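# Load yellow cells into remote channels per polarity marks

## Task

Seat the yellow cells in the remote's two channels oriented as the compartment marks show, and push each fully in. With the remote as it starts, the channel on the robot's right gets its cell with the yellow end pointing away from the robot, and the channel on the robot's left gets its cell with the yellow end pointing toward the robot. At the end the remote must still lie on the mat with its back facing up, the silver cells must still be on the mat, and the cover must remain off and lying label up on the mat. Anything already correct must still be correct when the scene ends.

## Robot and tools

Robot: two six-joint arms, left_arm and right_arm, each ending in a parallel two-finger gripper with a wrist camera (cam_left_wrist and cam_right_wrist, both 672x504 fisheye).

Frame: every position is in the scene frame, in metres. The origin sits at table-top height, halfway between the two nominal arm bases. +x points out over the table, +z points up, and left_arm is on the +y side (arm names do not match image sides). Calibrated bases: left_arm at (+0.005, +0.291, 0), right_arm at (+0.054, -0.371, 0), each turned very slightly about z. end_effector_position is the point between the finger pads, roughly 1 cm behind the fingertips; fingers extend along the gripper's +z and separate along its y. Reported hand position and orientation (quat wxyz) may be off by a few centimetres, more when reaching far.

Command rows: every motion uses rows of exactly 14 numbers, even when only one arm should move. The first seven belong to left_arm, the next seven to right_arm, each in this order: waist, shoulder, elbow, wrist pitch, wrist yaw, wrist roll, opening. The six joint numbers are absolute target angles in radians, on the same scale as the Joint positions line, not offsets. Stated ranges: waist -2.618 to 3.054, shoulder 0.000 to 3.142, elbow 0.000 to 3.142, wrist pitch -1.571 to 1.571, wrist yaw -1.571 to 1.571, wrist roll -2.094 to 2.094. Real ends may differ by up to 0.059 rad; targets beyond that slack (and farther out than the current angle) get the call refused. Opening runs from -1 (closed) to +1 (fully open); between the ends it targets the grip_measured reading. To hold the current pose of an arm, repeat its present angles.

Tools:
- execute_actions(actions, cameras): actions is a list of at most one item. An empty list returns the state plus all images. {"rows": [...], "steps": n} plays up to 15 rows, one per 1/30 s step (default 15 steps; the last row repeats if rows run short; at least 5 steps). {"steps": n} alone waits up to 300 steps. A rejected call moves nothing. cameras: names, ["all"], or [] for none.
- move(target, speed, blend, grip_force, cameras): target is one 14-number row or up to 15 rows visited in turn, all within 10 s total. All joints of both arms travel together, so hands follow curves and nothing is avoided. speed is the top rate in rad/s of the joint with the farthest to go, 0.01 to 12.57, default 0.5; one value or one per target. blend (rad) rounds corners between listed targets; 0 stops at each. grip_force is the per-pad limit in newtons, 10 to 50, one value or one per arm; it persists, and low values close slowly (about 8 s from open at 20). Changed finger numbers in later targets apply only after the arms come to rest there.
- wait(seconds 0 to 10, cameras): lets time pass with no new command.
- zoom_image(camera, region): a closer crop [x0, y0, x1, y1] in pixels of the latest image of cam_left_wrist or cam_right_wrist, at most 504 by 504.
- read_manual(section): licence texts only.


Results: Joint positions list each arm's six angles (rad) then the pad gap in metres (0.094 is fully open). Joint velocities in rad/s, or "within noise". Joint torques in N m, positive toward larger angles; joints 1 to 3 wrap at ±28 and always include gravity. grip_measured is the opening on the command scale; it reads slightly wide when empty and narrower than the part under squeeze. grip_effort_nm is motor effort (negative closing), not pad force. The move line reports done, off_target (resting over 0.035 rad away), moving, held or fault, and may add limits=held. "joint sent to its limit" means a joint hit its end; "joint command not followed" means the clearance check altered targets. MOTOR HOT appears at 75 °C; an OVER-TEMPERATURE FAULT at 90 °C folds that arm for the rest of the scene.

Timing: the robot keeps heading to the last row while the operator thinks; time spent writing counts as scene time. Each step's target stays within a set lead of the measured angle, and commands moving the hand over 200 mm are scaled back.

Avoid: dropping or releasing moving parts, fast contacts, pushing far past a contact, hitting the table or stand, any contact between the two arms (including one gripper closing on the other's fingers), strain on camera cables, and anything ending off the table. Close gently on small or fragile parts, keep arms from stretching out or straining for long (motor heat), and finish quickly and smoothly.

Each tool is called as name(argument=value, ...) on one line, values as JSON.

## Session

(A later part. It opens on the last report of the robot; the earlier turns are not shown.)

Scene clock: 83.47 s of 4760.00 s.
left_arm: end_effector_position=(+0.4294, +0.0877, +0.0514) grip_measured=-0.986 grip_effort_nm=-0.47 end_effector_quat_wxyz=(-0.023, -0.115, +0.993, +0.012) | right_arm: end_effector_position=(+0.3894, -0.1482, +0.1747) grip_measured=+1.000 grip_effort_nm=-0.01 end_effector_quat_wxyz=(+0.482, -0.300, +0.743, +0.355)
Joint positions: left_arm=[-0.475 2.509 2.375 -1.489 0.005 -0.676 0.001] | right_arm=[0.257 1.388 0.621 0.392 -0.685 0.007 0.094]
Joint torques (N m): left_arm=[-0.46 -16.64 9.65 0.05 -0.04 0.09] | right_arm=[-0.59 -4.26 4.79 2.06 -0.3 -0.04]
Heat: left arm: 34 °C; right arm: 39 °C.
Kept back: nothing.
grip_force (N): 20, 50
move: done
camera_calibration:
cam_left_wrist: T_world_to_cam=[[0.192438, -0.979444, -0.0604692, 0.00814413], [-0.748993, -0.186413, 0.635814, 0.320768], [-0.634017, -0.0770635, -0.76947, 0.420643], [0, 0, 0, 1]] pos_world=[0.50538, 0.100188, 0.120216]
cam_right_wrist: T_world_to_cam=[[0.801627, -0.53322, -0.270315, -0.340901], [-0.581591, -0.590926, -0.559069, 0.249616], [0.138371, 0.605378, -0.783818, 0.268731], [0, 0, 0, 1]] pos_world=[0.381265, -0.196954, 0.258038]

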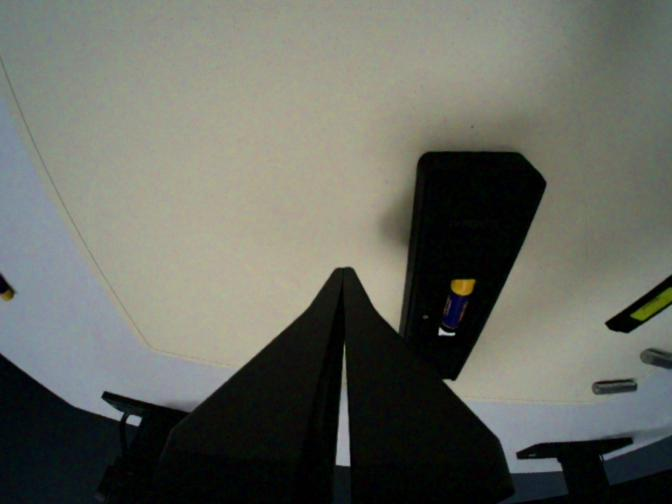

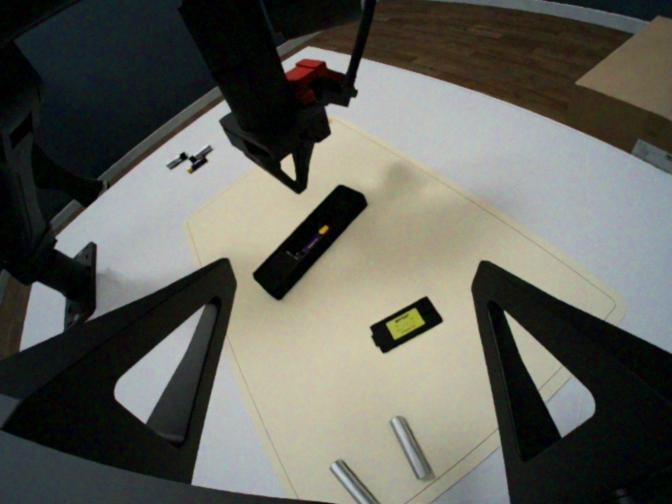

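move(target=[[-0.3,2.10,1.95,-1.42,0.002,-0.4,-1,0.25,1.4,0.6,0.4,-0.7,0,1],[0.246,1.775,1.30,-1.05,0.004,0.262,-1,0.25,1.4,0.6,0.4,-0.7,0,1],[0.246,1.775,1.246,-1.014,0.004,0.262,-0.6,0.25,1.4,0.6,0.4,-0.7,0,1]], blend=[0.2,0.02,0], speed=[0.8,0.8,0.4], cameras=["all"])

zoom_image(camera="cam_right_wrist", region=[245, 180, 375, 305])

Scene clock: 87.47 s of 4760.00 s.
left_arm: end_effector_position=(+0.3122, +0.3786, +0.0485) grip_measured=-0.603 grip_effort_nm=0.16 end_effector_quat_wxyz=(-0.003, -0.011, +1.000, -0.001) | right_arm: end_effector_position=(+0.3894, -0.1482, +0.1747) grip_measured=+1.000 grip_effort_nm=-0.02 end_effector_quat_wxyz=(+0.482, -0.300, +0.743, +0.355)
Joint positions: left_arm=[0.247 1.803 1.255 -1.028 0.001 0.254 0.019] | right_arm=[0.257 1.388 0.621 0.392 -0.685 0.007 0.094]
Joint torques (N m): left_arm=[-0.12 -10.81 6.13 0.41 0.04 0.1] | right_arm=[-0.59 -4.26 4.81 2.06 -0.3 -0.04]
Heat: left arm: 34 °C; right arm: 39 °C.
Kept back: nothing.
grip_force (N): 20, 50
move: done
camera_calibration:
cam_left_wrist: T_world_to_cam=[[-0.0123973, -0.999428, -0.0314558, 0.385489], [-0.795785, -0.00918642, 0.60551, 0.238009], [-0.605452, 0.0325387, -0.795216, 0.317379], [0, 0, 0, 1]] pos_world=[0.386341, 0.377128, 0.120394]
cam_right_wrist: T_world_to_cam=[[0.801627, -0.53322, -0.270315, -0.340901], [-0.581591, -0.590926, -0.559069, 0.249616], [0.138371, 0.605378, -0.783818, 0.268731], [0, 0, 0, 1]] pos_world=[0.381265, -0.196954, 0.258038]

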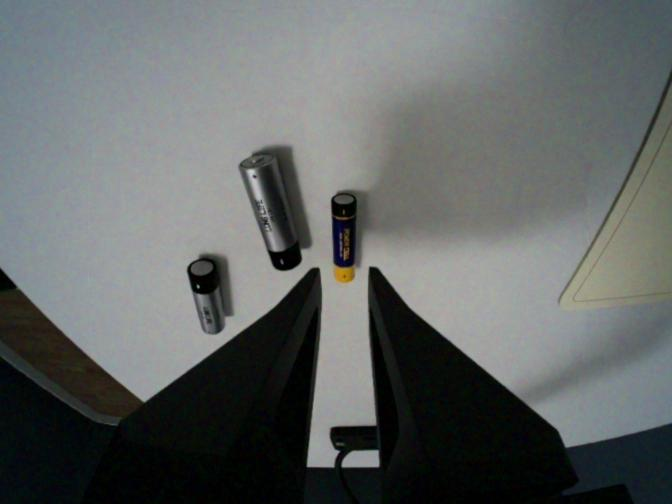

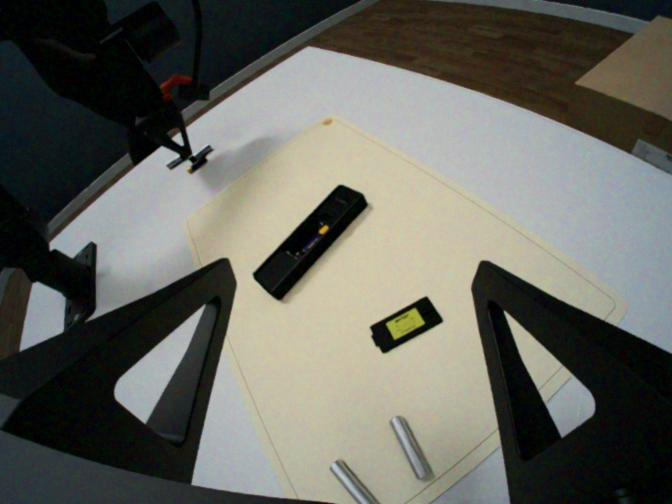

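Scaled by 3.877 from the camera's 672x504 image, which has a finer 960x720 frame.

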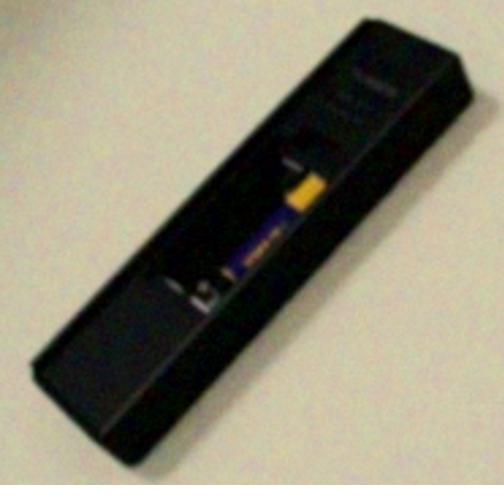

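move(target=[0.246,1.863,1.180,-0.903,0.004,0.262,-0.6,0.25,1.4,0.6,0.4,-0.7,0,1], speed=0.15, cameras=["cam_left_wrist"])

zoom_image(camera="cam_left_wrist", region=[250, 190, 450, 350])

Scene clock: 89.07 s of 4760.00 s.
left_arm: end_effector_position=(+0.3138, +0.3791, +0.0202) grip_measured=-0.603 grip_effort_nm=0.16 end_effector_quat_wxyz=(-0.002, -0.011, +1.000, -0.001) | right_arm: end_effector_position=(+0.3894, -0.1482, +0.1747) grip_measured=+1.000 grip_effort_nm=-0.02 end_effector_quat_wxyz=(+0.482, -0.300, +0.743, +0.355)
Joint positions: left_arm=[0.247 1.846 1.19 -0.918 0.001 0.254 0.019] | right_arm=[0.257 1.388 0.621 0.392 -0.685 0.007 0.094]
Joint torques (N m): left_arm=[-0.24 -6.84 5.89 0.4 0.03 0.07] | right_arm=[-0.58 -4.27 4.79 2.06 -0.3 -0.04]
Heat: left arm: 34 °C; right arm: 40 °C.
Kept back: nothing.
grip_force (N): 20, 50
move: done
camera_calibration:
cam_left_wrist: T_world_to_cam=[[-0.012704, -0.999409, -0.0319557, 0.385177], [-0.796914, -0.00918343, 0.604023, 0.25685], [-0.60396, 0.0331395, -0.796326, 0.295147], [0, 0, 0, 1]] pos_world=[0.387837, 0.377527, 0.092198]
Images, in order (width x height): cam_left_wrist 672x504.

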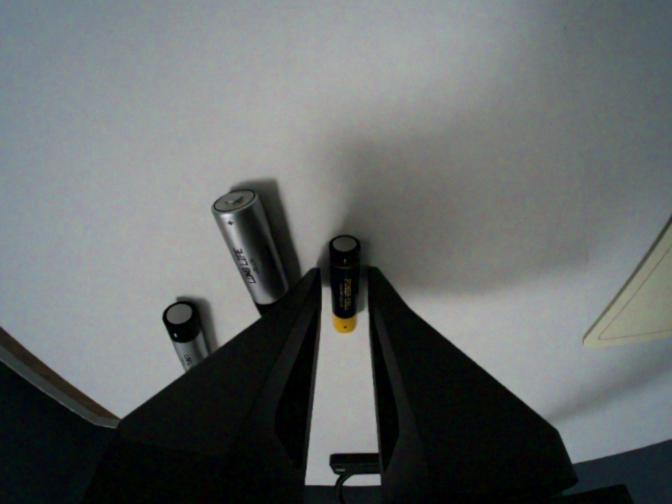

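Scaled by 2.520 from the camera's 672x504 image, which has a finer 960x720 frame.

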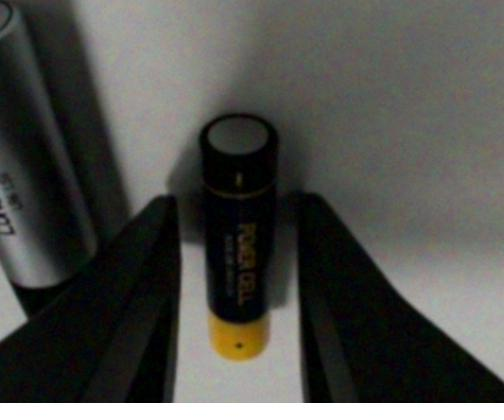

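move(target=[0.246,1.863,1.180,-0.903,0.004,0.262,-0.86,0.25,1.4,0.6,0.4,-0.7,0,1], grip_force=[20,50], cameras=["cam_left_wrist"])

zoom_image(camera="cam_left_wrist", region=[250, 190, 450, 350])

Scene clock: 90.27 s of 4760.00 s.
left_arm: end_effector_position=(+0.3139, +0.3791, +0.0202) grip_measured=-0.772 grip_effort_nm=-0.45 end_effector_quat_wxyz=(-0.001, -0.011, +1.000, -0.001) | right_arm: end_effector_position=(+0.3894, -0.1482, +0.1747) grip_measured=+1.000 grip_effort_nm=-0.02 end_effector_quat_wxyz=(+0.482, -0.300, +0.743, +0.355)
Joint positions: left_arm=[0.247 1.846 1.19 -0.918 0.001 0.254 0.011] | right_arm=[0.257 1.388 0.621 0.392 -0.685 0.007 0.094]
Joint torques (N m): left_arm=[-0.12 -6.84 5.85 0.45 0.04 0.1] | right_arm=[-0.59 -4.26 4.81 2.06 -0.3 -0.04]
Heat: left arm: 34 °C; right arm: 40 °C.
Kept back: nothing.
grip_force (N): 20, 50
move: done
camera_calibration:
cam_left_wrist: T_world_to_cam=[[-0.0127537, -0.999405, -0.0320404, 0.385204], [-0.797132, -0.00918305, 0.603736, 0.25704], [-0.603671, 0.0332403, -0.79654, 0.295077], [0, 0, 0, 1]] pos_world=[0.387936, 0.377526, 0.0921987]
Images, in order (width x height): cam_left_wrist 672x504.

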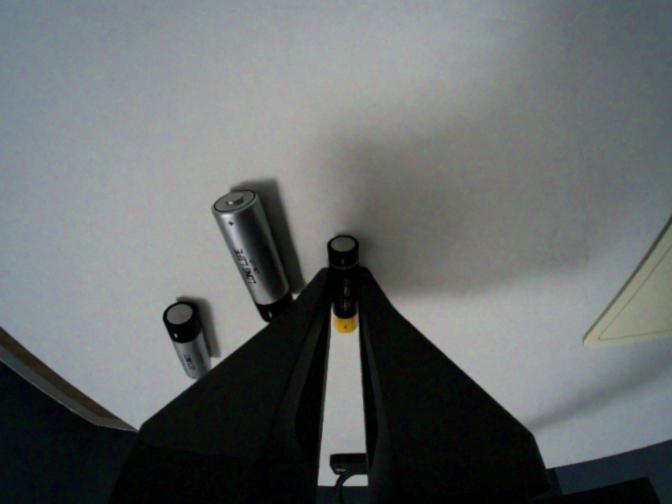

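Scaled by 2.520 from the camera's 672x504 image, which has a finer 960x720 frame.

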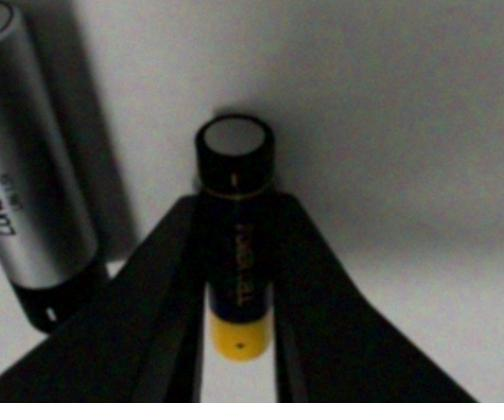

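move(target=[[0.246,1.75,1.40,-1.22,0.004,0.2,-0.86,0.25,1.4,0.6,0.4,-0.7,0,1],[-0.3,2.2,2.15,-1.50,0.004,-0.45,-0.86,0.25,1.4,0.6,0.4,-0.7,0,1],[-0.593,2.465,2.352,-1.468,0.002,-0.805,-0.86,0.25,1.4,0.6,0.4,-0.7,0,1]], blend=[0.15,0.2,0], speed=[0.6,0.8,0.6], cameras=["all"])

zoom_image(camera="cam_left_wrist", region=[230, 160, 450, 380])

zoom_image(camera="cam_right_wrist", region=[245, 180, 375, 305])

Scene clock: 93.60 s of 4760.00 s.
left_arm: end_effector_position=(+0.3997, +0.0376, +0.0690) grip_measured=-0.773 grip_effort_nm=-0.47 end_effector_quat_wxyz=(-0.007, -0.113, +0.994, +0.002) | right_arm: end_effector_position=(+0.3894, -0.1482, +0.1747) grip_measured=+1.000 grip_effort_nm=-0.02 end_effector_quat_wxyz=(+0.482, -0.300, +0.743, +0.355)
Joint positions: left_arm=[-0.598 2.443 2.327 -1.468 0.006 -0.796 0.011] | right_arm=[0.257 1.388 0.621 0.392 -0.685 0.007 0.094]
Joint torques (N m): left_arm=[0.43 -11.64 9.7 0.28 -0.03 -0.11] | right_arm=[-0.59 -4.26 4.81 2.06 -0.31 -0.04]
Heat: left arm: 35 °C; right arm: 40 °C.
Kept back: nothing.
grip_force (N): 20, 50
move: done; blend cut to 0.1775 rad at target 2
camera_calibration:
cam_left_wrist: T_world_to_cam=[[0.190406, -0.980952, -0.0384536, -0.0347897], [-0.770928, -0.173661, 0.61279, 0.287835], [-0.607795, -0.0870336, -0.78931, 0.402753], [0, 0, 0, 1]] pos_world=[0.473316, 0.0509117, 0.140176]
cam_right_wrist: T_world_to_cam=[[0.801627, -0.53322, -0.270315, -0.340901], [-0.581591, -0.590926, -0.559069, 0.249616], [0.138371, 0.605378, -0.783818, 0.268731], [0, 0, 0, 1]] pos_world=[0.381265, -0.196954, 0.258038]

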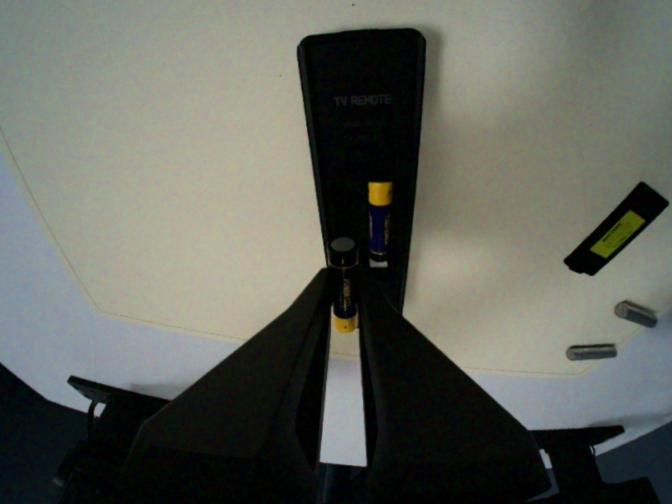

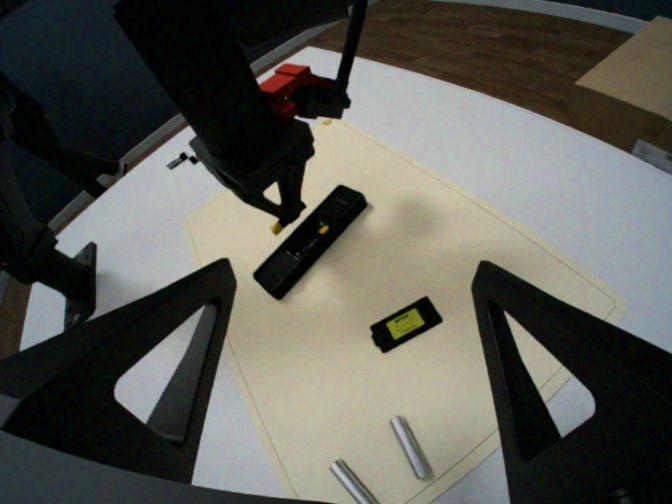

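Scaled by 2.291 from the camera's 672x504 image, which has a finer 960x720 frame.

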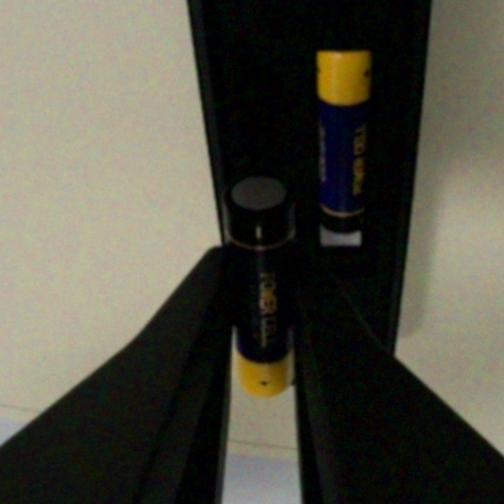

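Scaled by 3.877 from the camera's 672x504 image, which has a finer 960x720 frame.

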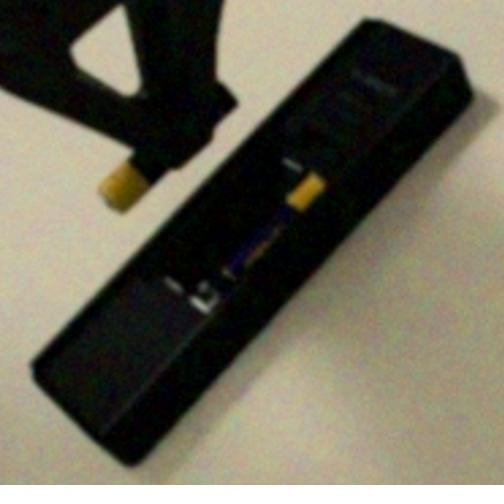

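move(target=[[-0.572,2.488,2.310,-1.41,0.002,-0.838,-0.86,0.25,1.4,0.6,0.4,-0.7,0,1],[-0.599,2.488,2.284,-1.391,0.002,-0.838,-0.86,0.25,1.4,0.6,0.4,-0.7,0,1]], speed=0.25, cameras=["all"])

zoom_image(camera="cam_left_wrist", region=[230, 160, 450, 380])

zoom_image(camera="cam_right_wrist", region=[245, 180, 375, 305])

Scene clock: 96.13 s of 4760.00 s.
left_arm: end_effector_position=(+0.4071, +0.0339, +0.0534) grip_measured=-0.773 grip_effort_nm=-0.47 end_effector_quat_wxyz=(-0.001, -0.131, +0.991, -0.004) | right_arm: end_effector_position=(+0.3894, -0.1482, +0.1747) grip_measured=+1.000 grip_effort_nm=-0.01 end_effector_quat_wxyz=(+0.482, -0.300, +0.743, +0.355)
Joint positions: left_arm=[-0.596 2.459 2.294 -1.402 0.006 -0.83 0.011] | right_arm=[0.257 1.388 0.621 0.392 -0.685 0.007 0.094]
Joint torques (N m): left_arm=[-0.16 -11.28 6.35 0.41 -0.04 -0.07] | right_arm=[-0.59 -4.26 4.81 2.06 -0.3 -0.04]
Heat: left arm: 35 °C; right arm: 40 °C.
Kept back: nothing.
grip_force (N): 20, 50
move: done
camera_calibration:
cam_left_wrist: T_world_to_cam=[[0.225516, -0.973872, -0.0267435, -0.0556248], [-0.773118, -0.195597, 0.603349, 0.304593], [-0.592816, -0.115389, -0.797028, 0.389902], [0, 0, 0, 1]] pos_world=[0.479171, 0.0503966, 0.1255]
cam_right_wrist: T_world_to_cam=[[0.801627, -0.53322, -0.270315, -0.340901], [-0.581591, -0.590926, -0.559069, 0.249616], [0.138371, 0.605378, -0.783818, 0.268731], [0, 0, 0, 1]] pos_world=[0.381265, -0.196954, 0.258038]

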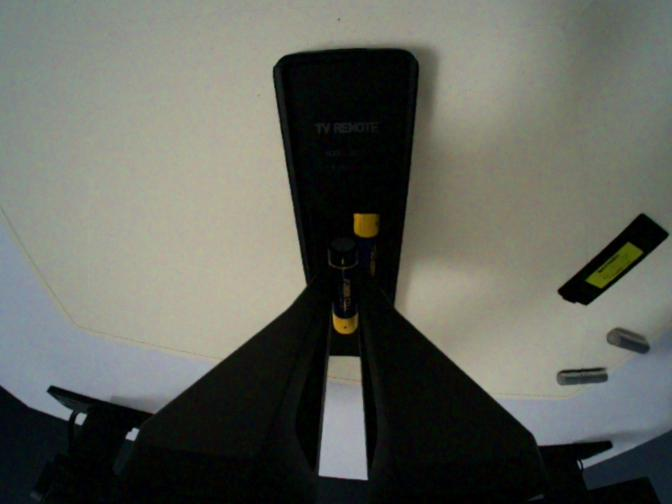

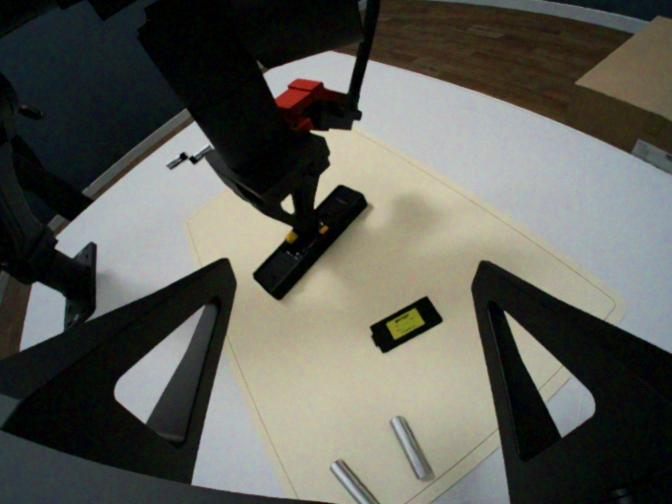

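Scaled by 2.291 from the camera's 672x504 image, which has a finer 960x720 frame.

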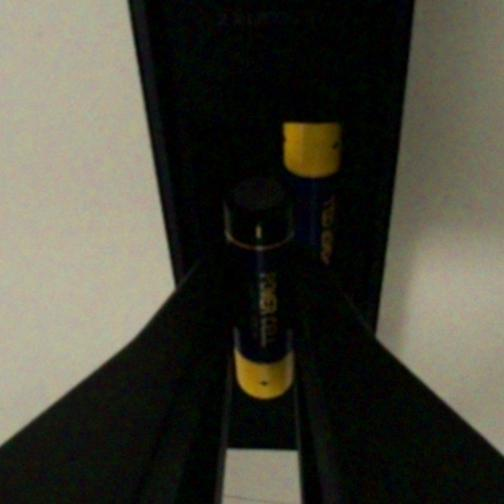

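Scaled by 3.877 from the camera's 672x504 image, which has a finer 960x720 frame.

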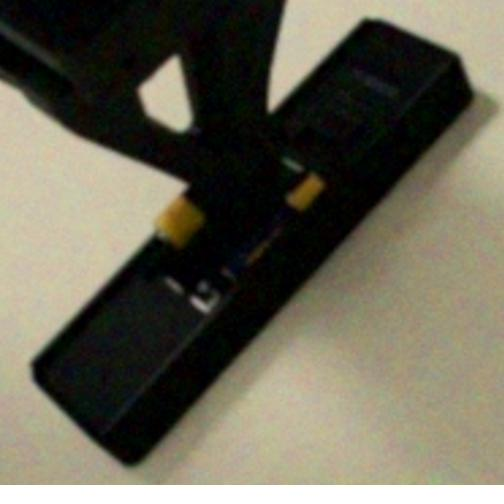

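move(target=[[-0.568,2.490,2.284,-1.391,0.002,-0.838,-0.86,0.25,1.4,0.6,0.4,-0.7,0,1],[-0.592,2.490,2.284,-1.391,0.002,-0.838,-0.86,0.25,1.4,0.6,0.4,-0.7,0,1],[-0.592,2.490,2.235,-1.341,0.002,-0.838,-0.86,0.25,1.4,0.6,0.4,-0.7,0,1]], speed=0.2, cameras=["all"])

zoom_image(camera="cam_left_wrist", region=[230, 160, 450, 380])

zoom_image(camera="cam_right_wrist", region=[245, 180, 375, 305])

Scene clock: 98.90 s of 4760.00 s.
left_arm: end_effector_position=(+0.4092, +0.0369, +0.0401) grip_measured=-0.773 grip_effort_nm=-0.47 end_effector_quat_wxyz=(-0.002, -0.135, +0.991, -0.002) | right_arm: end_effector_position=(+0.3894, -0.1482, +0.1747) grip_measured=+1.000 grip_effort_nm=-0.01 end_effector_quat_wxyz=(+0.482, -0.300, +0.743, +0.355)
Joint positions: left_arm=[-0.589 2.462 2.246 -1.355 0.006 -0.83 0.011] | right_arm=[0.257 1.388 0.621 0.392 -0.685 0.007 0.094]
Joint torques (N m): left_arm=[-0.24 -11.37 6.35 0.43 -0.05 -0.05] | right_arm=[-0.58 -4.26 4.79 2.06 -0.3 -0.04]
Heat: left arm: 35 °C; right arm: 40 °C.
Kept back: nothing.
grip_force (N): 20, 50
move: done
camera_calibration:
cam_left_wrist: T_world_to_cam=[[0.233275, -0.971974, -0.029156, -0.0567297], [-0.769768, -0.2029, 0.605218, 0.313742], [-0.594172, -0.118739, -0.795525, 0.381423], [0, 0, 0, 1]] pos_world=[0.481373, 0.0538081, 0.111895]
cam_right_wrist: T_world_to_cam=[[0.801627, -0.53322, -0.270315, -0.340901], [-0.581591, -0.590926, -0.559069, 0.249616], [0.138371, 0.605378, -0.783818, 0.268731], [0, 0, 0, 1]] pos_world=[0.381265, -0.196954, 0.258038]

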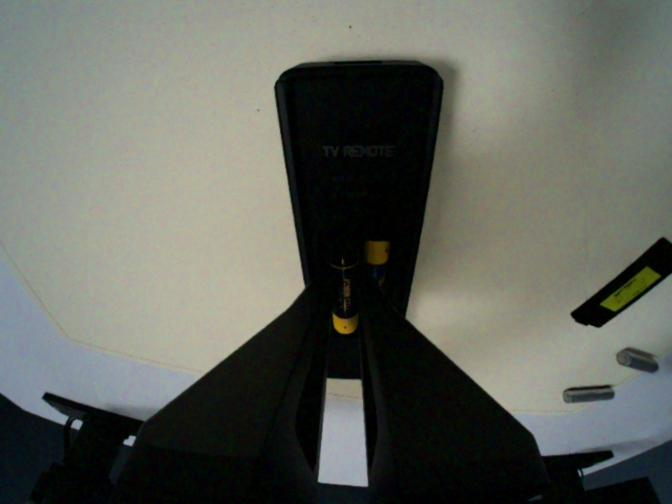

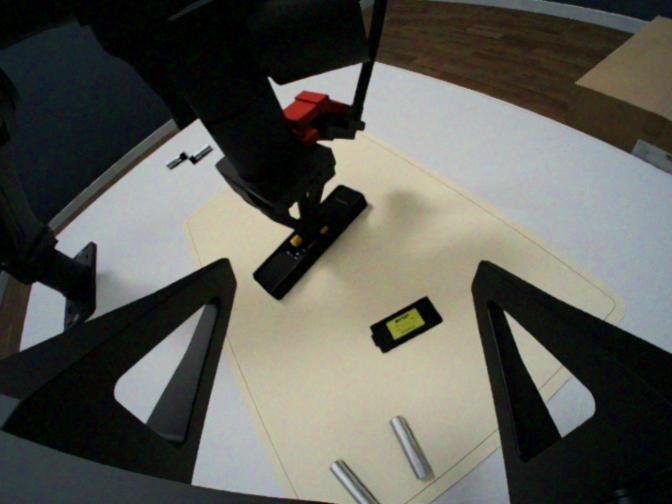

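Scaled by 2.291 from the camera's 672x504 image, which has a finer 960x720 frame.

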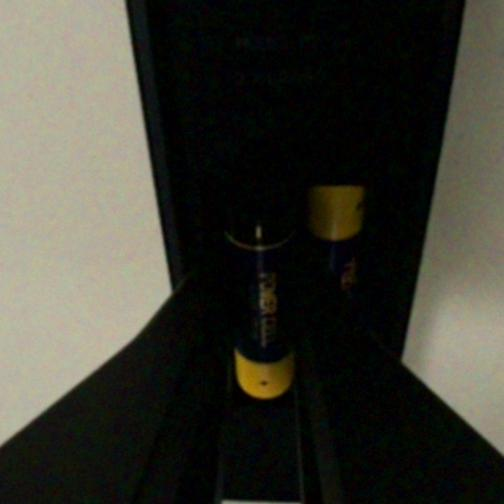

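Scaled by 3.877 from the camera's 672x504 image, which has a finer 960x720 frame.

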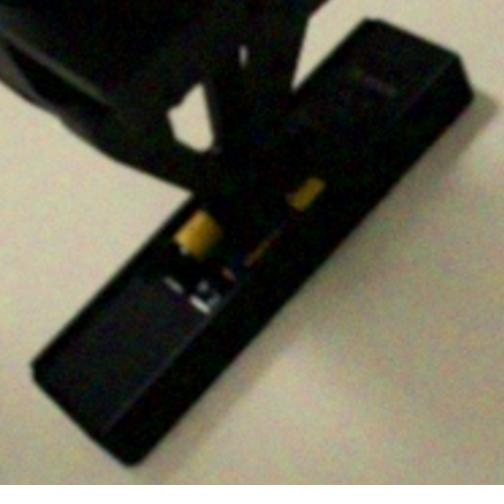

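move(target=[[-0.568,2.490,2.290,-1.42,0.002,-0.838,-0.86,0.25,1.4,0.6,0.4,-0.7,0,1],[-0.596,2.490,2.290,-1.42,0.002,-0.838,-0.86,0.25,1.4,0.6,0.4,-0.7,0,1],[-0.596,2.490,2.233,-1.347,0.002,-0.838,-0.86,0.25,1.4,0.6,0.4,-0.7,0,1]], speed=0.2, cameras=["all"])

zoom_image(camera="cam_left_wrist", region=[230, 160, 450, 380])

zoom_image(camera="cam_right_wrist", region=[270, 200, 350, 280])

Scene clock: 101.97 s of 4760.00 s.
left_arm: end_effector_position=(+0.4065, +0.0360, +0.0396) grip_measured=-0.773 grip_effort_nm=-0.47 end_effector_quat_wxyz=(-0.005, -0.132, +0.991, +0.000) | right_arm: end_effector_position=(+0.3894, -0.1482, +0.1747) grip_measured=+1.000 grip_effort_nm=-0.02 end_effector_quat_wxyz=(+0.482, -0.300, +0.743, +0.355)
Joint positions: left_arm=[-0.593 2.462 2.244 -1.36 0.007 -0.83 0.011] | right_arm=[0.257 1.388 0.621 0.392 -0.685 0.007 0.094]
Joint torques (N m): left_arm=[-0.29 -11.34 6.3 0.4 -0.03 -0.06] | right_arm=[-0.59 -4.26 4.81 2.06 -0.3 -0.04]
Heat: left arm: 35 °C; right arm: 40 °C.
Kept back: nothing.
grip_force (N): 20, 50
move: done
camera_calibration:
cam_left_wrist: T_world_to_cam=[[0.228638, -0.972913, -0.0341233, -0.0548941], [-0.766856, -0.201586, 0.60934, 0.310321], [-0.599713, -0.113151, -0.792175, 0.381291], [0, 0, 0, 1]] pos_world=[0.479187, 0.0522923, 0.111085]
cam_right_wrist: T_world_to_cam=[[0.801627, -0.53322, -0.270315, -0.340901], [-0.581591, -0.590926, -0.559069, 0.249616], [0.138371, 0.605378, -0.783818, 0.268731], [0, 0, 0, 1]] pos_world=[0.381265, -0.196954, 0.258038]

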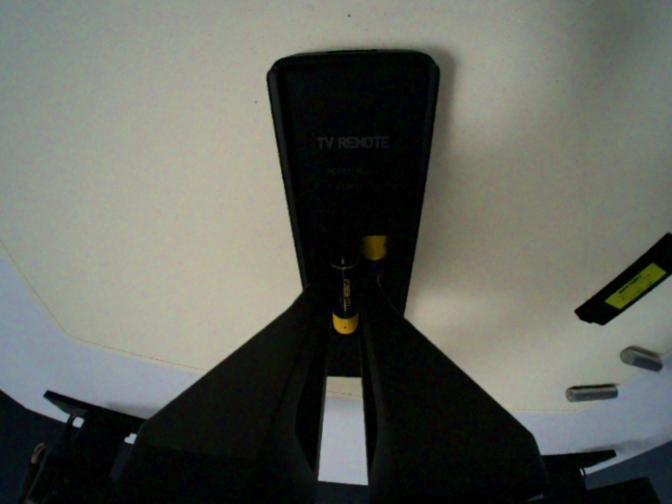

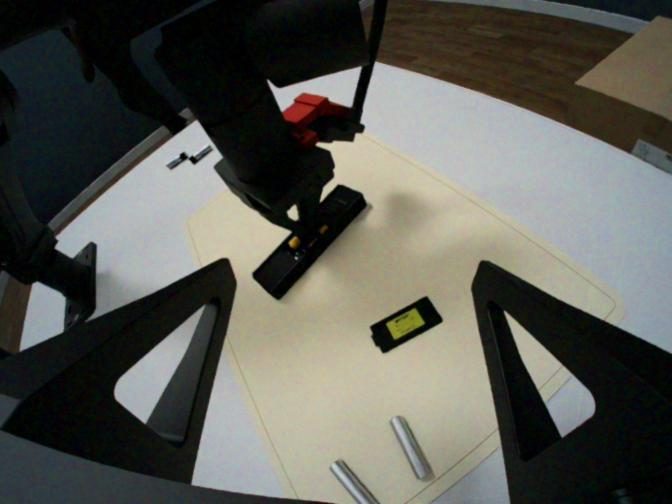

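Scaled by 2.291 from the camera's 672x504 image, which has a finer 960x720 frame.

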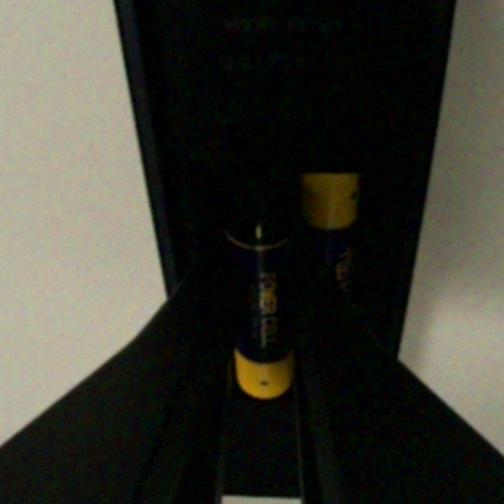

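Scaled by 6.300 from the camera's 672x504 image, which has a finer 960x720 frame.

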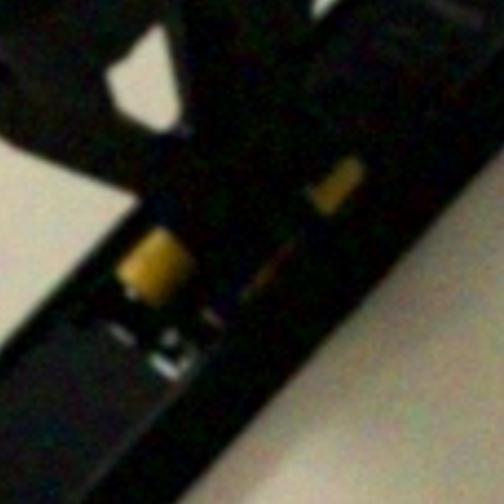

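move(target=[-0.596,2.490,2.233,-1.347,0.002,-0.838,-0.70,0.25,1.4,0.6,0.4,-0.7,0,1], grip_force=[20,50], cameras=["all"])

zoom_image(camera="cam_left_wrist", region=[230, 160, 450, 380])

zoom_image(camera="cam_right_wrist", region=[270, 200, 350, 280])

Scene clock: 102.80 s of 4760.00 s.
left_arm: end_effector_position=(+0.4069, +0.0357, +0.0396) grip_measured=-0.703 grip_effort_nm=0.15 end_effector_quat_wxyz=(-0.004, -0.132, +0.991, -0.001) | right_arm: end_effector_position=(+0.3894, -0.1482, +0.1747) grip_measured=+1.000 grip_effort_nm=-0.02 end_effector_quat_wxyz=(+0.482, -0.300, +0.743, +0.355)
Joint positions: left_arm=[-0.593 2.462 2.244 -1.358 0.007 -0.83 0.014] | right_arm=[0.257 1.388 0.621 0.392 -0.685 0.007 0.094]
Joint torques (N m): left_arm=[-0.25 -11.33 6.27 0.38 -0.04 -0.06] | right_arm=[-0.59 -4.26 4.81 2.06 -0.3 -0.04]
Heat: left arm: 35 °C; right arm: 40 °C.
Kept back: nothing.
grip_force (N): 20, 50
move: done
camera_calibration:
cam_left_wrist: T_world_to_cam=[[0.228694, -0.972946, -0.0327939, -0.0552268], [-0.767778, -0.200975, 0.608381, 0.310983], [-0.598512, -0.113955, -0.792968, 0.381093], [0, 0, 0, 1]] pos_world=[0.479484, 0.0521943, 0.111187]
cam_right_wrist: T_world_to_cam=[[0.801627, -0.53322, -0.270315, -0.340901], [-0.581591, -0.590926, -0.559069, 0.249616], [0.138371, 0.605378, -0.783818, 0.268731], [0, 0, 0, 1]] pos_world=[0.381265, -0.196954, 0.258038]

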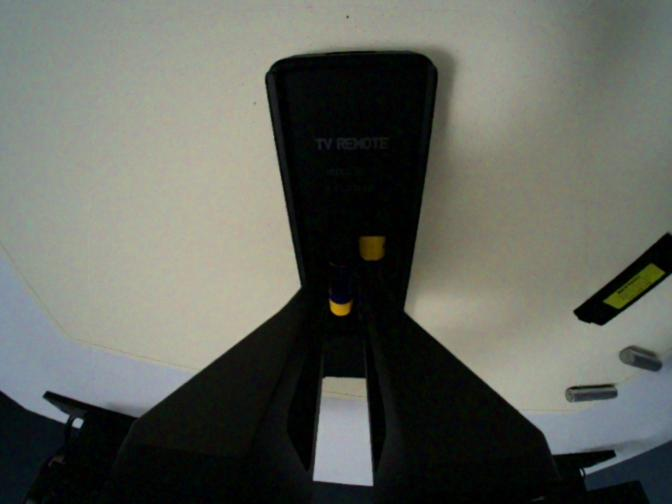

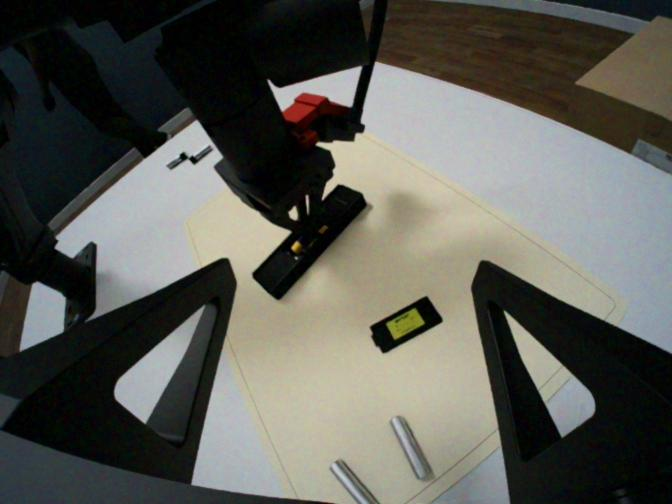

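Scaled by 2.291 from the camera's 672x504 image, which has a finer 960x720 frame.

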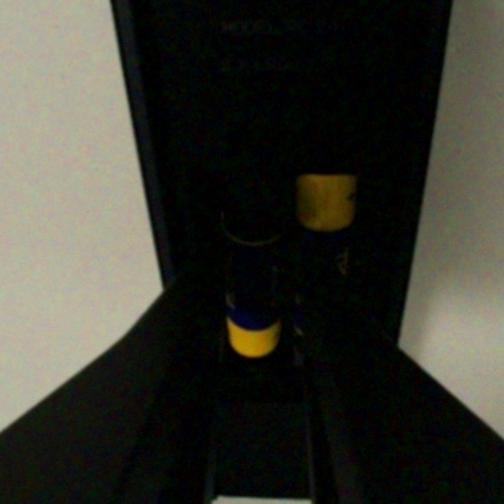

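Scaled by 6.300 from the camera's 672x504 image, which has a finer 960x720 frame.

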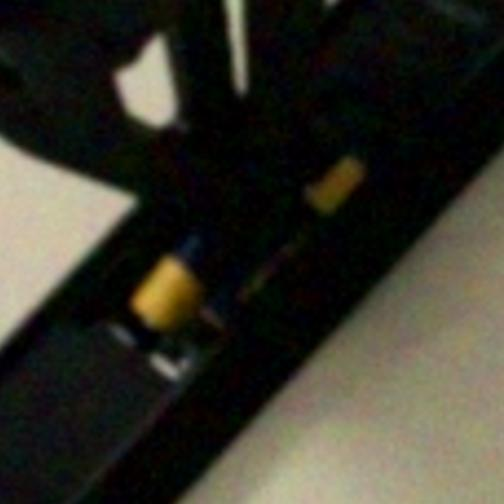

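move(target=[[-0.596,2.480,2.33,-1.42,0.002,-0.838,-0.70,0.25,1.4,0.6,0.4,-0.7,0,1],[-0.45,2.46,2.40,-1.50,0.002,-0.67,-0.7,0.25,1.4,0.6,0.4,-0.7,0,1]], speed=0.3, cameras=["all"])

zoom_image(camera="cam_left_wrist", region=[390, 210, 530, 350])

zoom_image(camera="cam_right_wrist", region=[270, 200, 350, 280])

Scene clock: 105.30 s of 4760.00 s.
left_arm: end_effector_position=(+0.4374, +0.0986, +0.0727) grip_measured=-0.703 grip_effort_nm=0.16 end_effector_quat_wxyz=(-0.004, -0.129, +0.992, -0.001) | right_arm: end_effector_position=(+0.3894, -0.1482, +0.1747) grip_measured=+1.000 grip_effort_nm=-0.02 end_effector_quat_wxyz=(+0.482, -0.300, +0.743, +0.355)
Joint positions: left_arm=[-0.446 2.462 2.376 -1.489 0.006 -0.677 0.014] | right_arm=[0.257 1.388 0.621 0.392 -0.685 0.007 0.094]
Joint torques (N m): left_arm=[-0.25 -13.96 9.65 0.17 -0.03 0.1] | right_arm=[-0.59 -4.26 4.79 2.06 -0.3 -0.04]
Heat: left arm: 35 °C; right arm: 40 °C.
Kept back: nothing.
grip_force (N): 20, 50
move: done
camera_calibration:
cam_left_wrist: T_world_to_cam=[[0.22284, -0.974353, -0.0312863, 0.00261668], [-0.76985, -0.195576, 0.60752, 0.327322], [-0.598058, -0.111294, -0.793688, 0.432364], [0, 0, 0, 1]] pos_world=[0.509985, 0.114685, 0.14439]
cam_right_wrist: T_world_to_cam=[[0.801627, -0.53322, -0.270315, -0.340901], [-0.581591, -0.590926, -0.559069, 0.249616], [0.138371, 0.605378, -0.783818, 0.268731], [0, 0, 0, 1]] pos_world=[0.381265, -0.196954, 0.258038]

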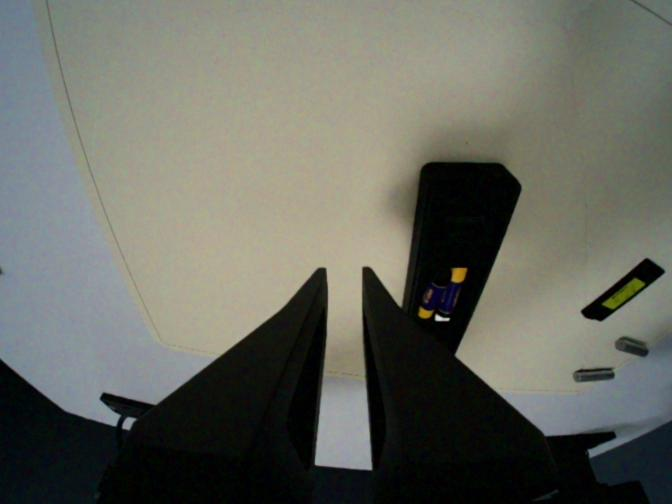

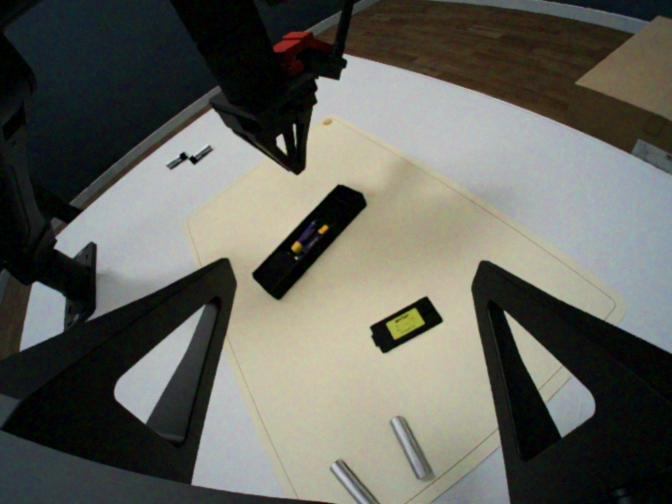

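Scaled by 3.600 from the camera's 672x504 image, which has a finer 960x720 frame.

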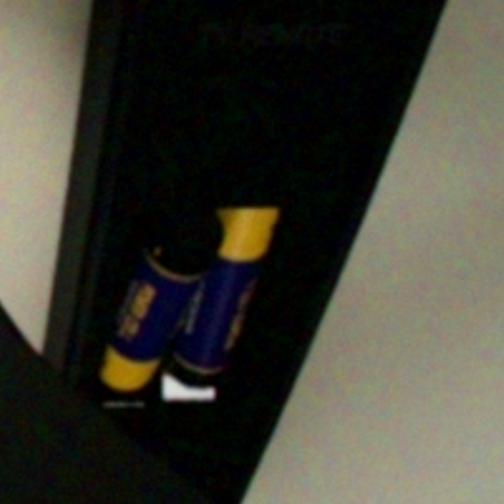

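Scaled by 6.300 from the camera's 672x504 image, which has a finer 960x720 frame.

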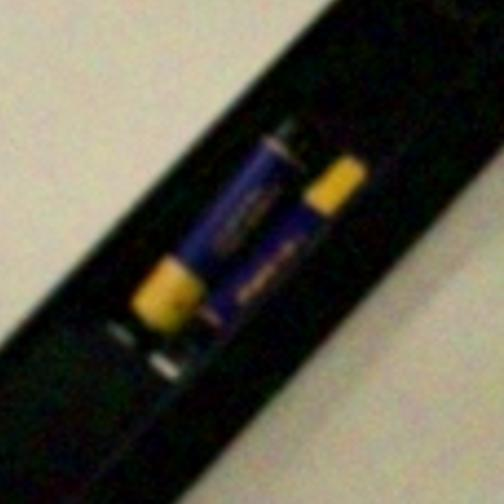

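move(target=[-0.573,2.524,2.40,-1.432,0.002,-0.809,-1,0.25,1.4,0.6,0.4,-0.7,0,1], speed=0.4, cameras=["all"])

zoom_image(camera="cam_left_wrist", region=[230, 160, 450, 380])

zoom_image(camera="cam_right_wrist", region=[270, 200, 350, 280])

Scene clock: 107.20 s of 4760.00 s.
left_arm: end_effector_position=(+0.4170, +0.0377, +0.0567) grip_measured=-0.986 grip_effort_nm=-0.47 end_effector_quat_wxyz=(+0.001, -0.125, +0.992, -0.006) | right_arm: end_effector_position=(+0.3894, -0.1482, +0.1747) grip_measured=+1.000 grip_effort_nm=-0.02 end_effector_quat_wxyz=(+0.482, -0.300, +0.743, +0.355)
Joint positions: left_arm=[-0.579 2.498 2.379 -1.443 0.007 -0.801 0.001] | right_arm=[0.257 1.388 0.621 0.392 -0.685 0.007 0.094]
Joint torques (N m): left_arm=[0.43 -11.69 9.5 0.4 -0.06 -0.07] | right_arm=[-0.59 -4.27 4.79 2.06 -0.3 -0.04]
Heat: left arm: 35 °C; right arm: 40 °C.
Kept back: nothing.
grip_force (N): 20, 50
move: done
camera_calibration:
cam_left_wrist: T_world_to_cam=[[0.214867, -0.976387, -0.0223805, -0.0498797], [-0.777504, -0.184878, 0.601089, 0.312616], [-0.591033, -0.111753, -0.798869, 0.398102], [0, 0, 0, 1]] pos_world=[0.489069, 0.0535832, 0.129005]
cam_right_wrist: T_world_to_cam=[[0.801627, -0.53322, -0.270315, -0.340901], [-0.581591, -0.590926, -0.559069, 0.249616], [0.138371, 0.605378, -0.783818, 0.268731], [0, 0, 0, 1]] pos_world=[0.381265, -0.196954, 0.258038]

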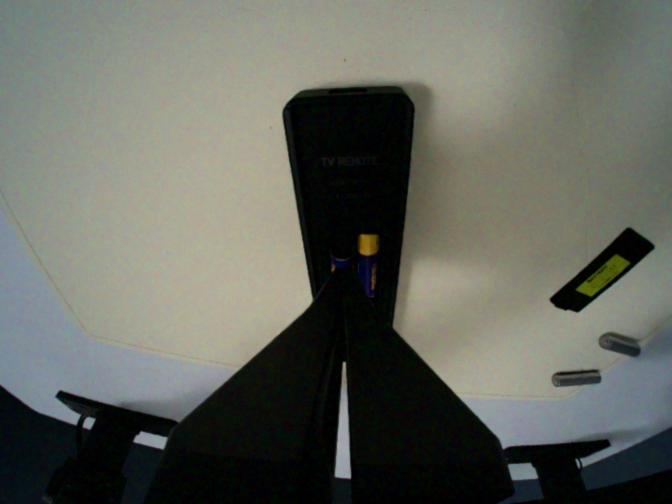

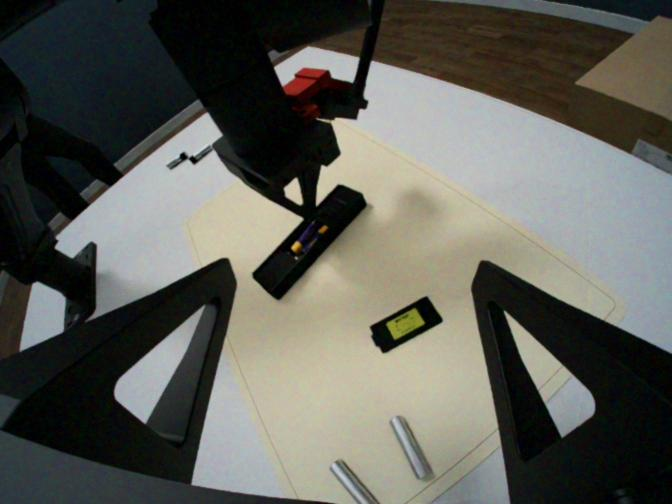

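Scaled by 2.291 from the camera's 672x504 image, which has a finer 960x720 frame.

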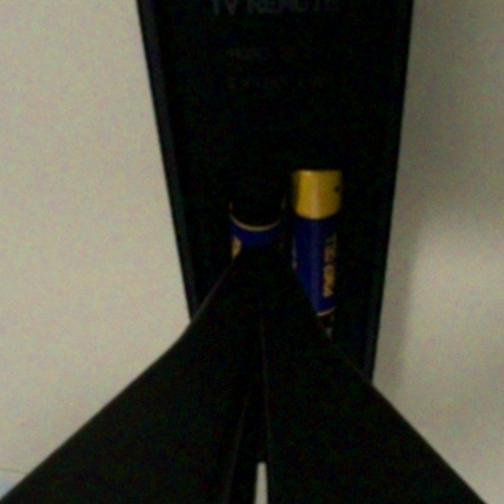

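Scaled by 6.300 from the camera's 672x504 image, which has a finer 960x720 frame.

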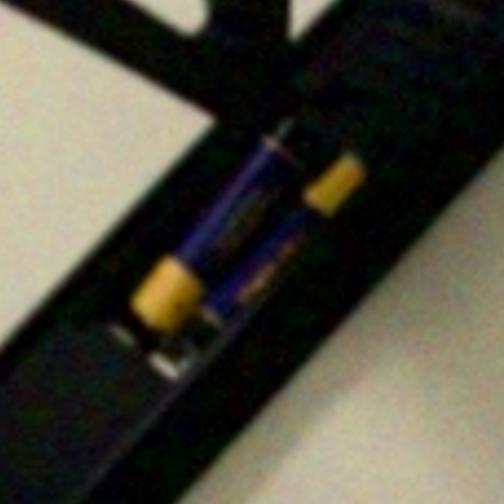

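move(target=[[-0.573,2.524,2.318,-1.375,0.002,-0.809,-1,0.25,1.4,0.6,0.4,-0.7,0,1]], speed=0.15, cameras=["all"])

zoom_image(camera="cam_left_wrist", region=[230, 160, 450, 380])

zoom_image(camera="cam_right_wrist", region=[270, 200, 350, 280])

Scene clock: 108.50 s of 4760.00 s.
left_arm: end_effector_position=(+0.4196, +0.0361, +0.0445) grip_measured=-0.986 grip_effort_nm=-0.47 end_effector_quat_wxyz=(+0.004, -0.125, +0.992, -0.008) | right_arm: end_effector_position=(+0.3894, -0.1482, +0.1747) grip_measured=+1.000 grip_effort_nm=-0.01 end_effector_quat_wxyz=(+0.482, -0.300, +0.743, +0.355)
Joint positions: left_arm=[-0.579 2.498 2.33 -1.387 0.007 -0.801 0.001] | right_arm=[0.257 1.388 0.621 0.392 -0.685 0.007 0.094]
Joint velocities: left_arm=[-0.012 0.007 -0.002 -0.051 0.007 -0.154 0] | right_arm=[within noise]
Joint torques (N m): left_arm=[0.39 -11.75 6.3 0.43 -0.05 -0.09] | right_arm=[-0.59 -4.26 4.79 2.06 -0.3 -0.04]
Heat: left arm: 35 °C; right arm: 41 °C.
Kept back: nothing.
grip_force (N): 20, 50
move: done
camera_calibration:
cam_left_wrist: T_world_to_cam=[[0.214964, -0.976468, -0.0173375, -0.0524899], [-0.781263, -0.182588, 0.5969, 0.323364], [-0.586019, -0.114767, -0.802128, 0.387769], [0, 0, 0, 1]] pos_world=[0.491156, 0.0522908, 0.117115]
cam_right_wrist: T_world_to_cam=[[0.801627, -0.53322, -0.270315, -0.340901], [-0.581591, -0.590926, -0.559069, 0.249616], [0.138371, 0.605378, -0.783818, 0.268731], [0, 0, 0, 1]] pos_world=[0.381265, -0.196954, 0.258038]

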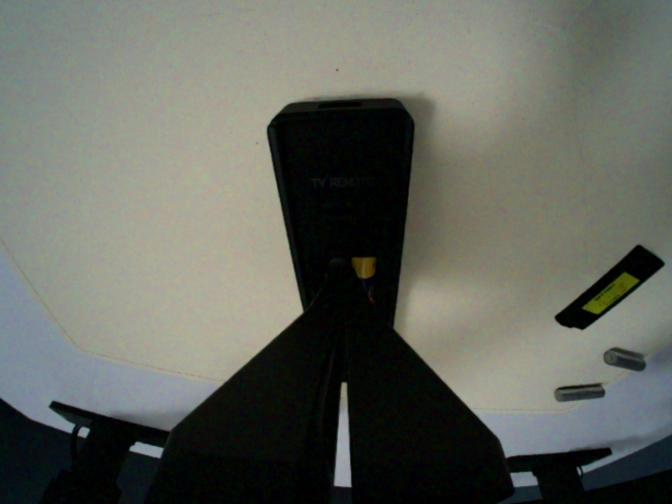

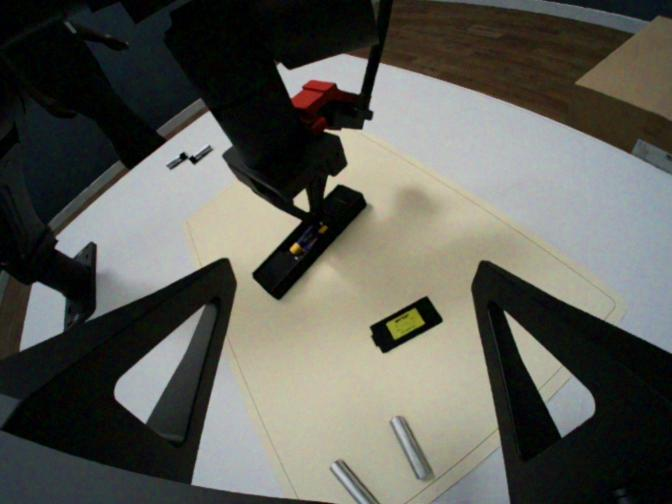

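Scaled by 2.291 from the camera's 672x504 image, which has a finer 960x720 frame.

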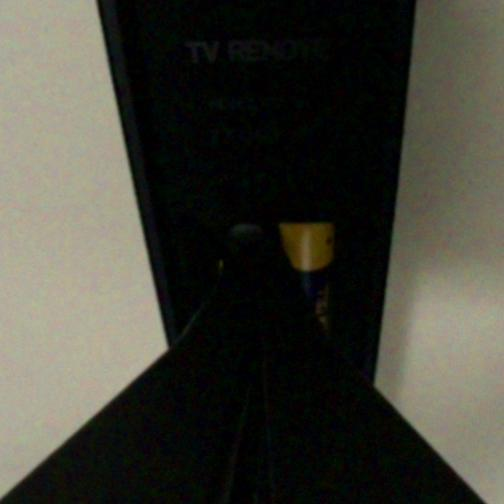

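Scaled by 6.300 from the camera's 672x504 image, which has a finer 960x720 frame.

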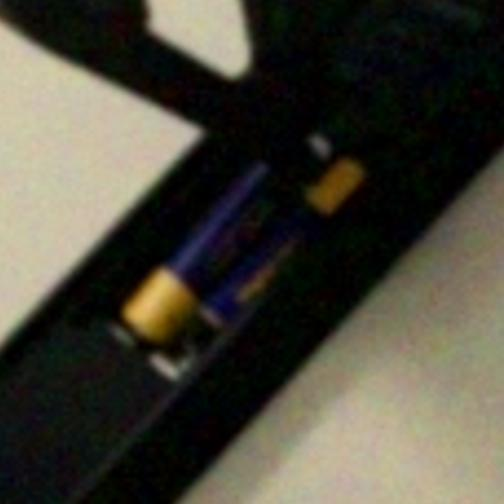

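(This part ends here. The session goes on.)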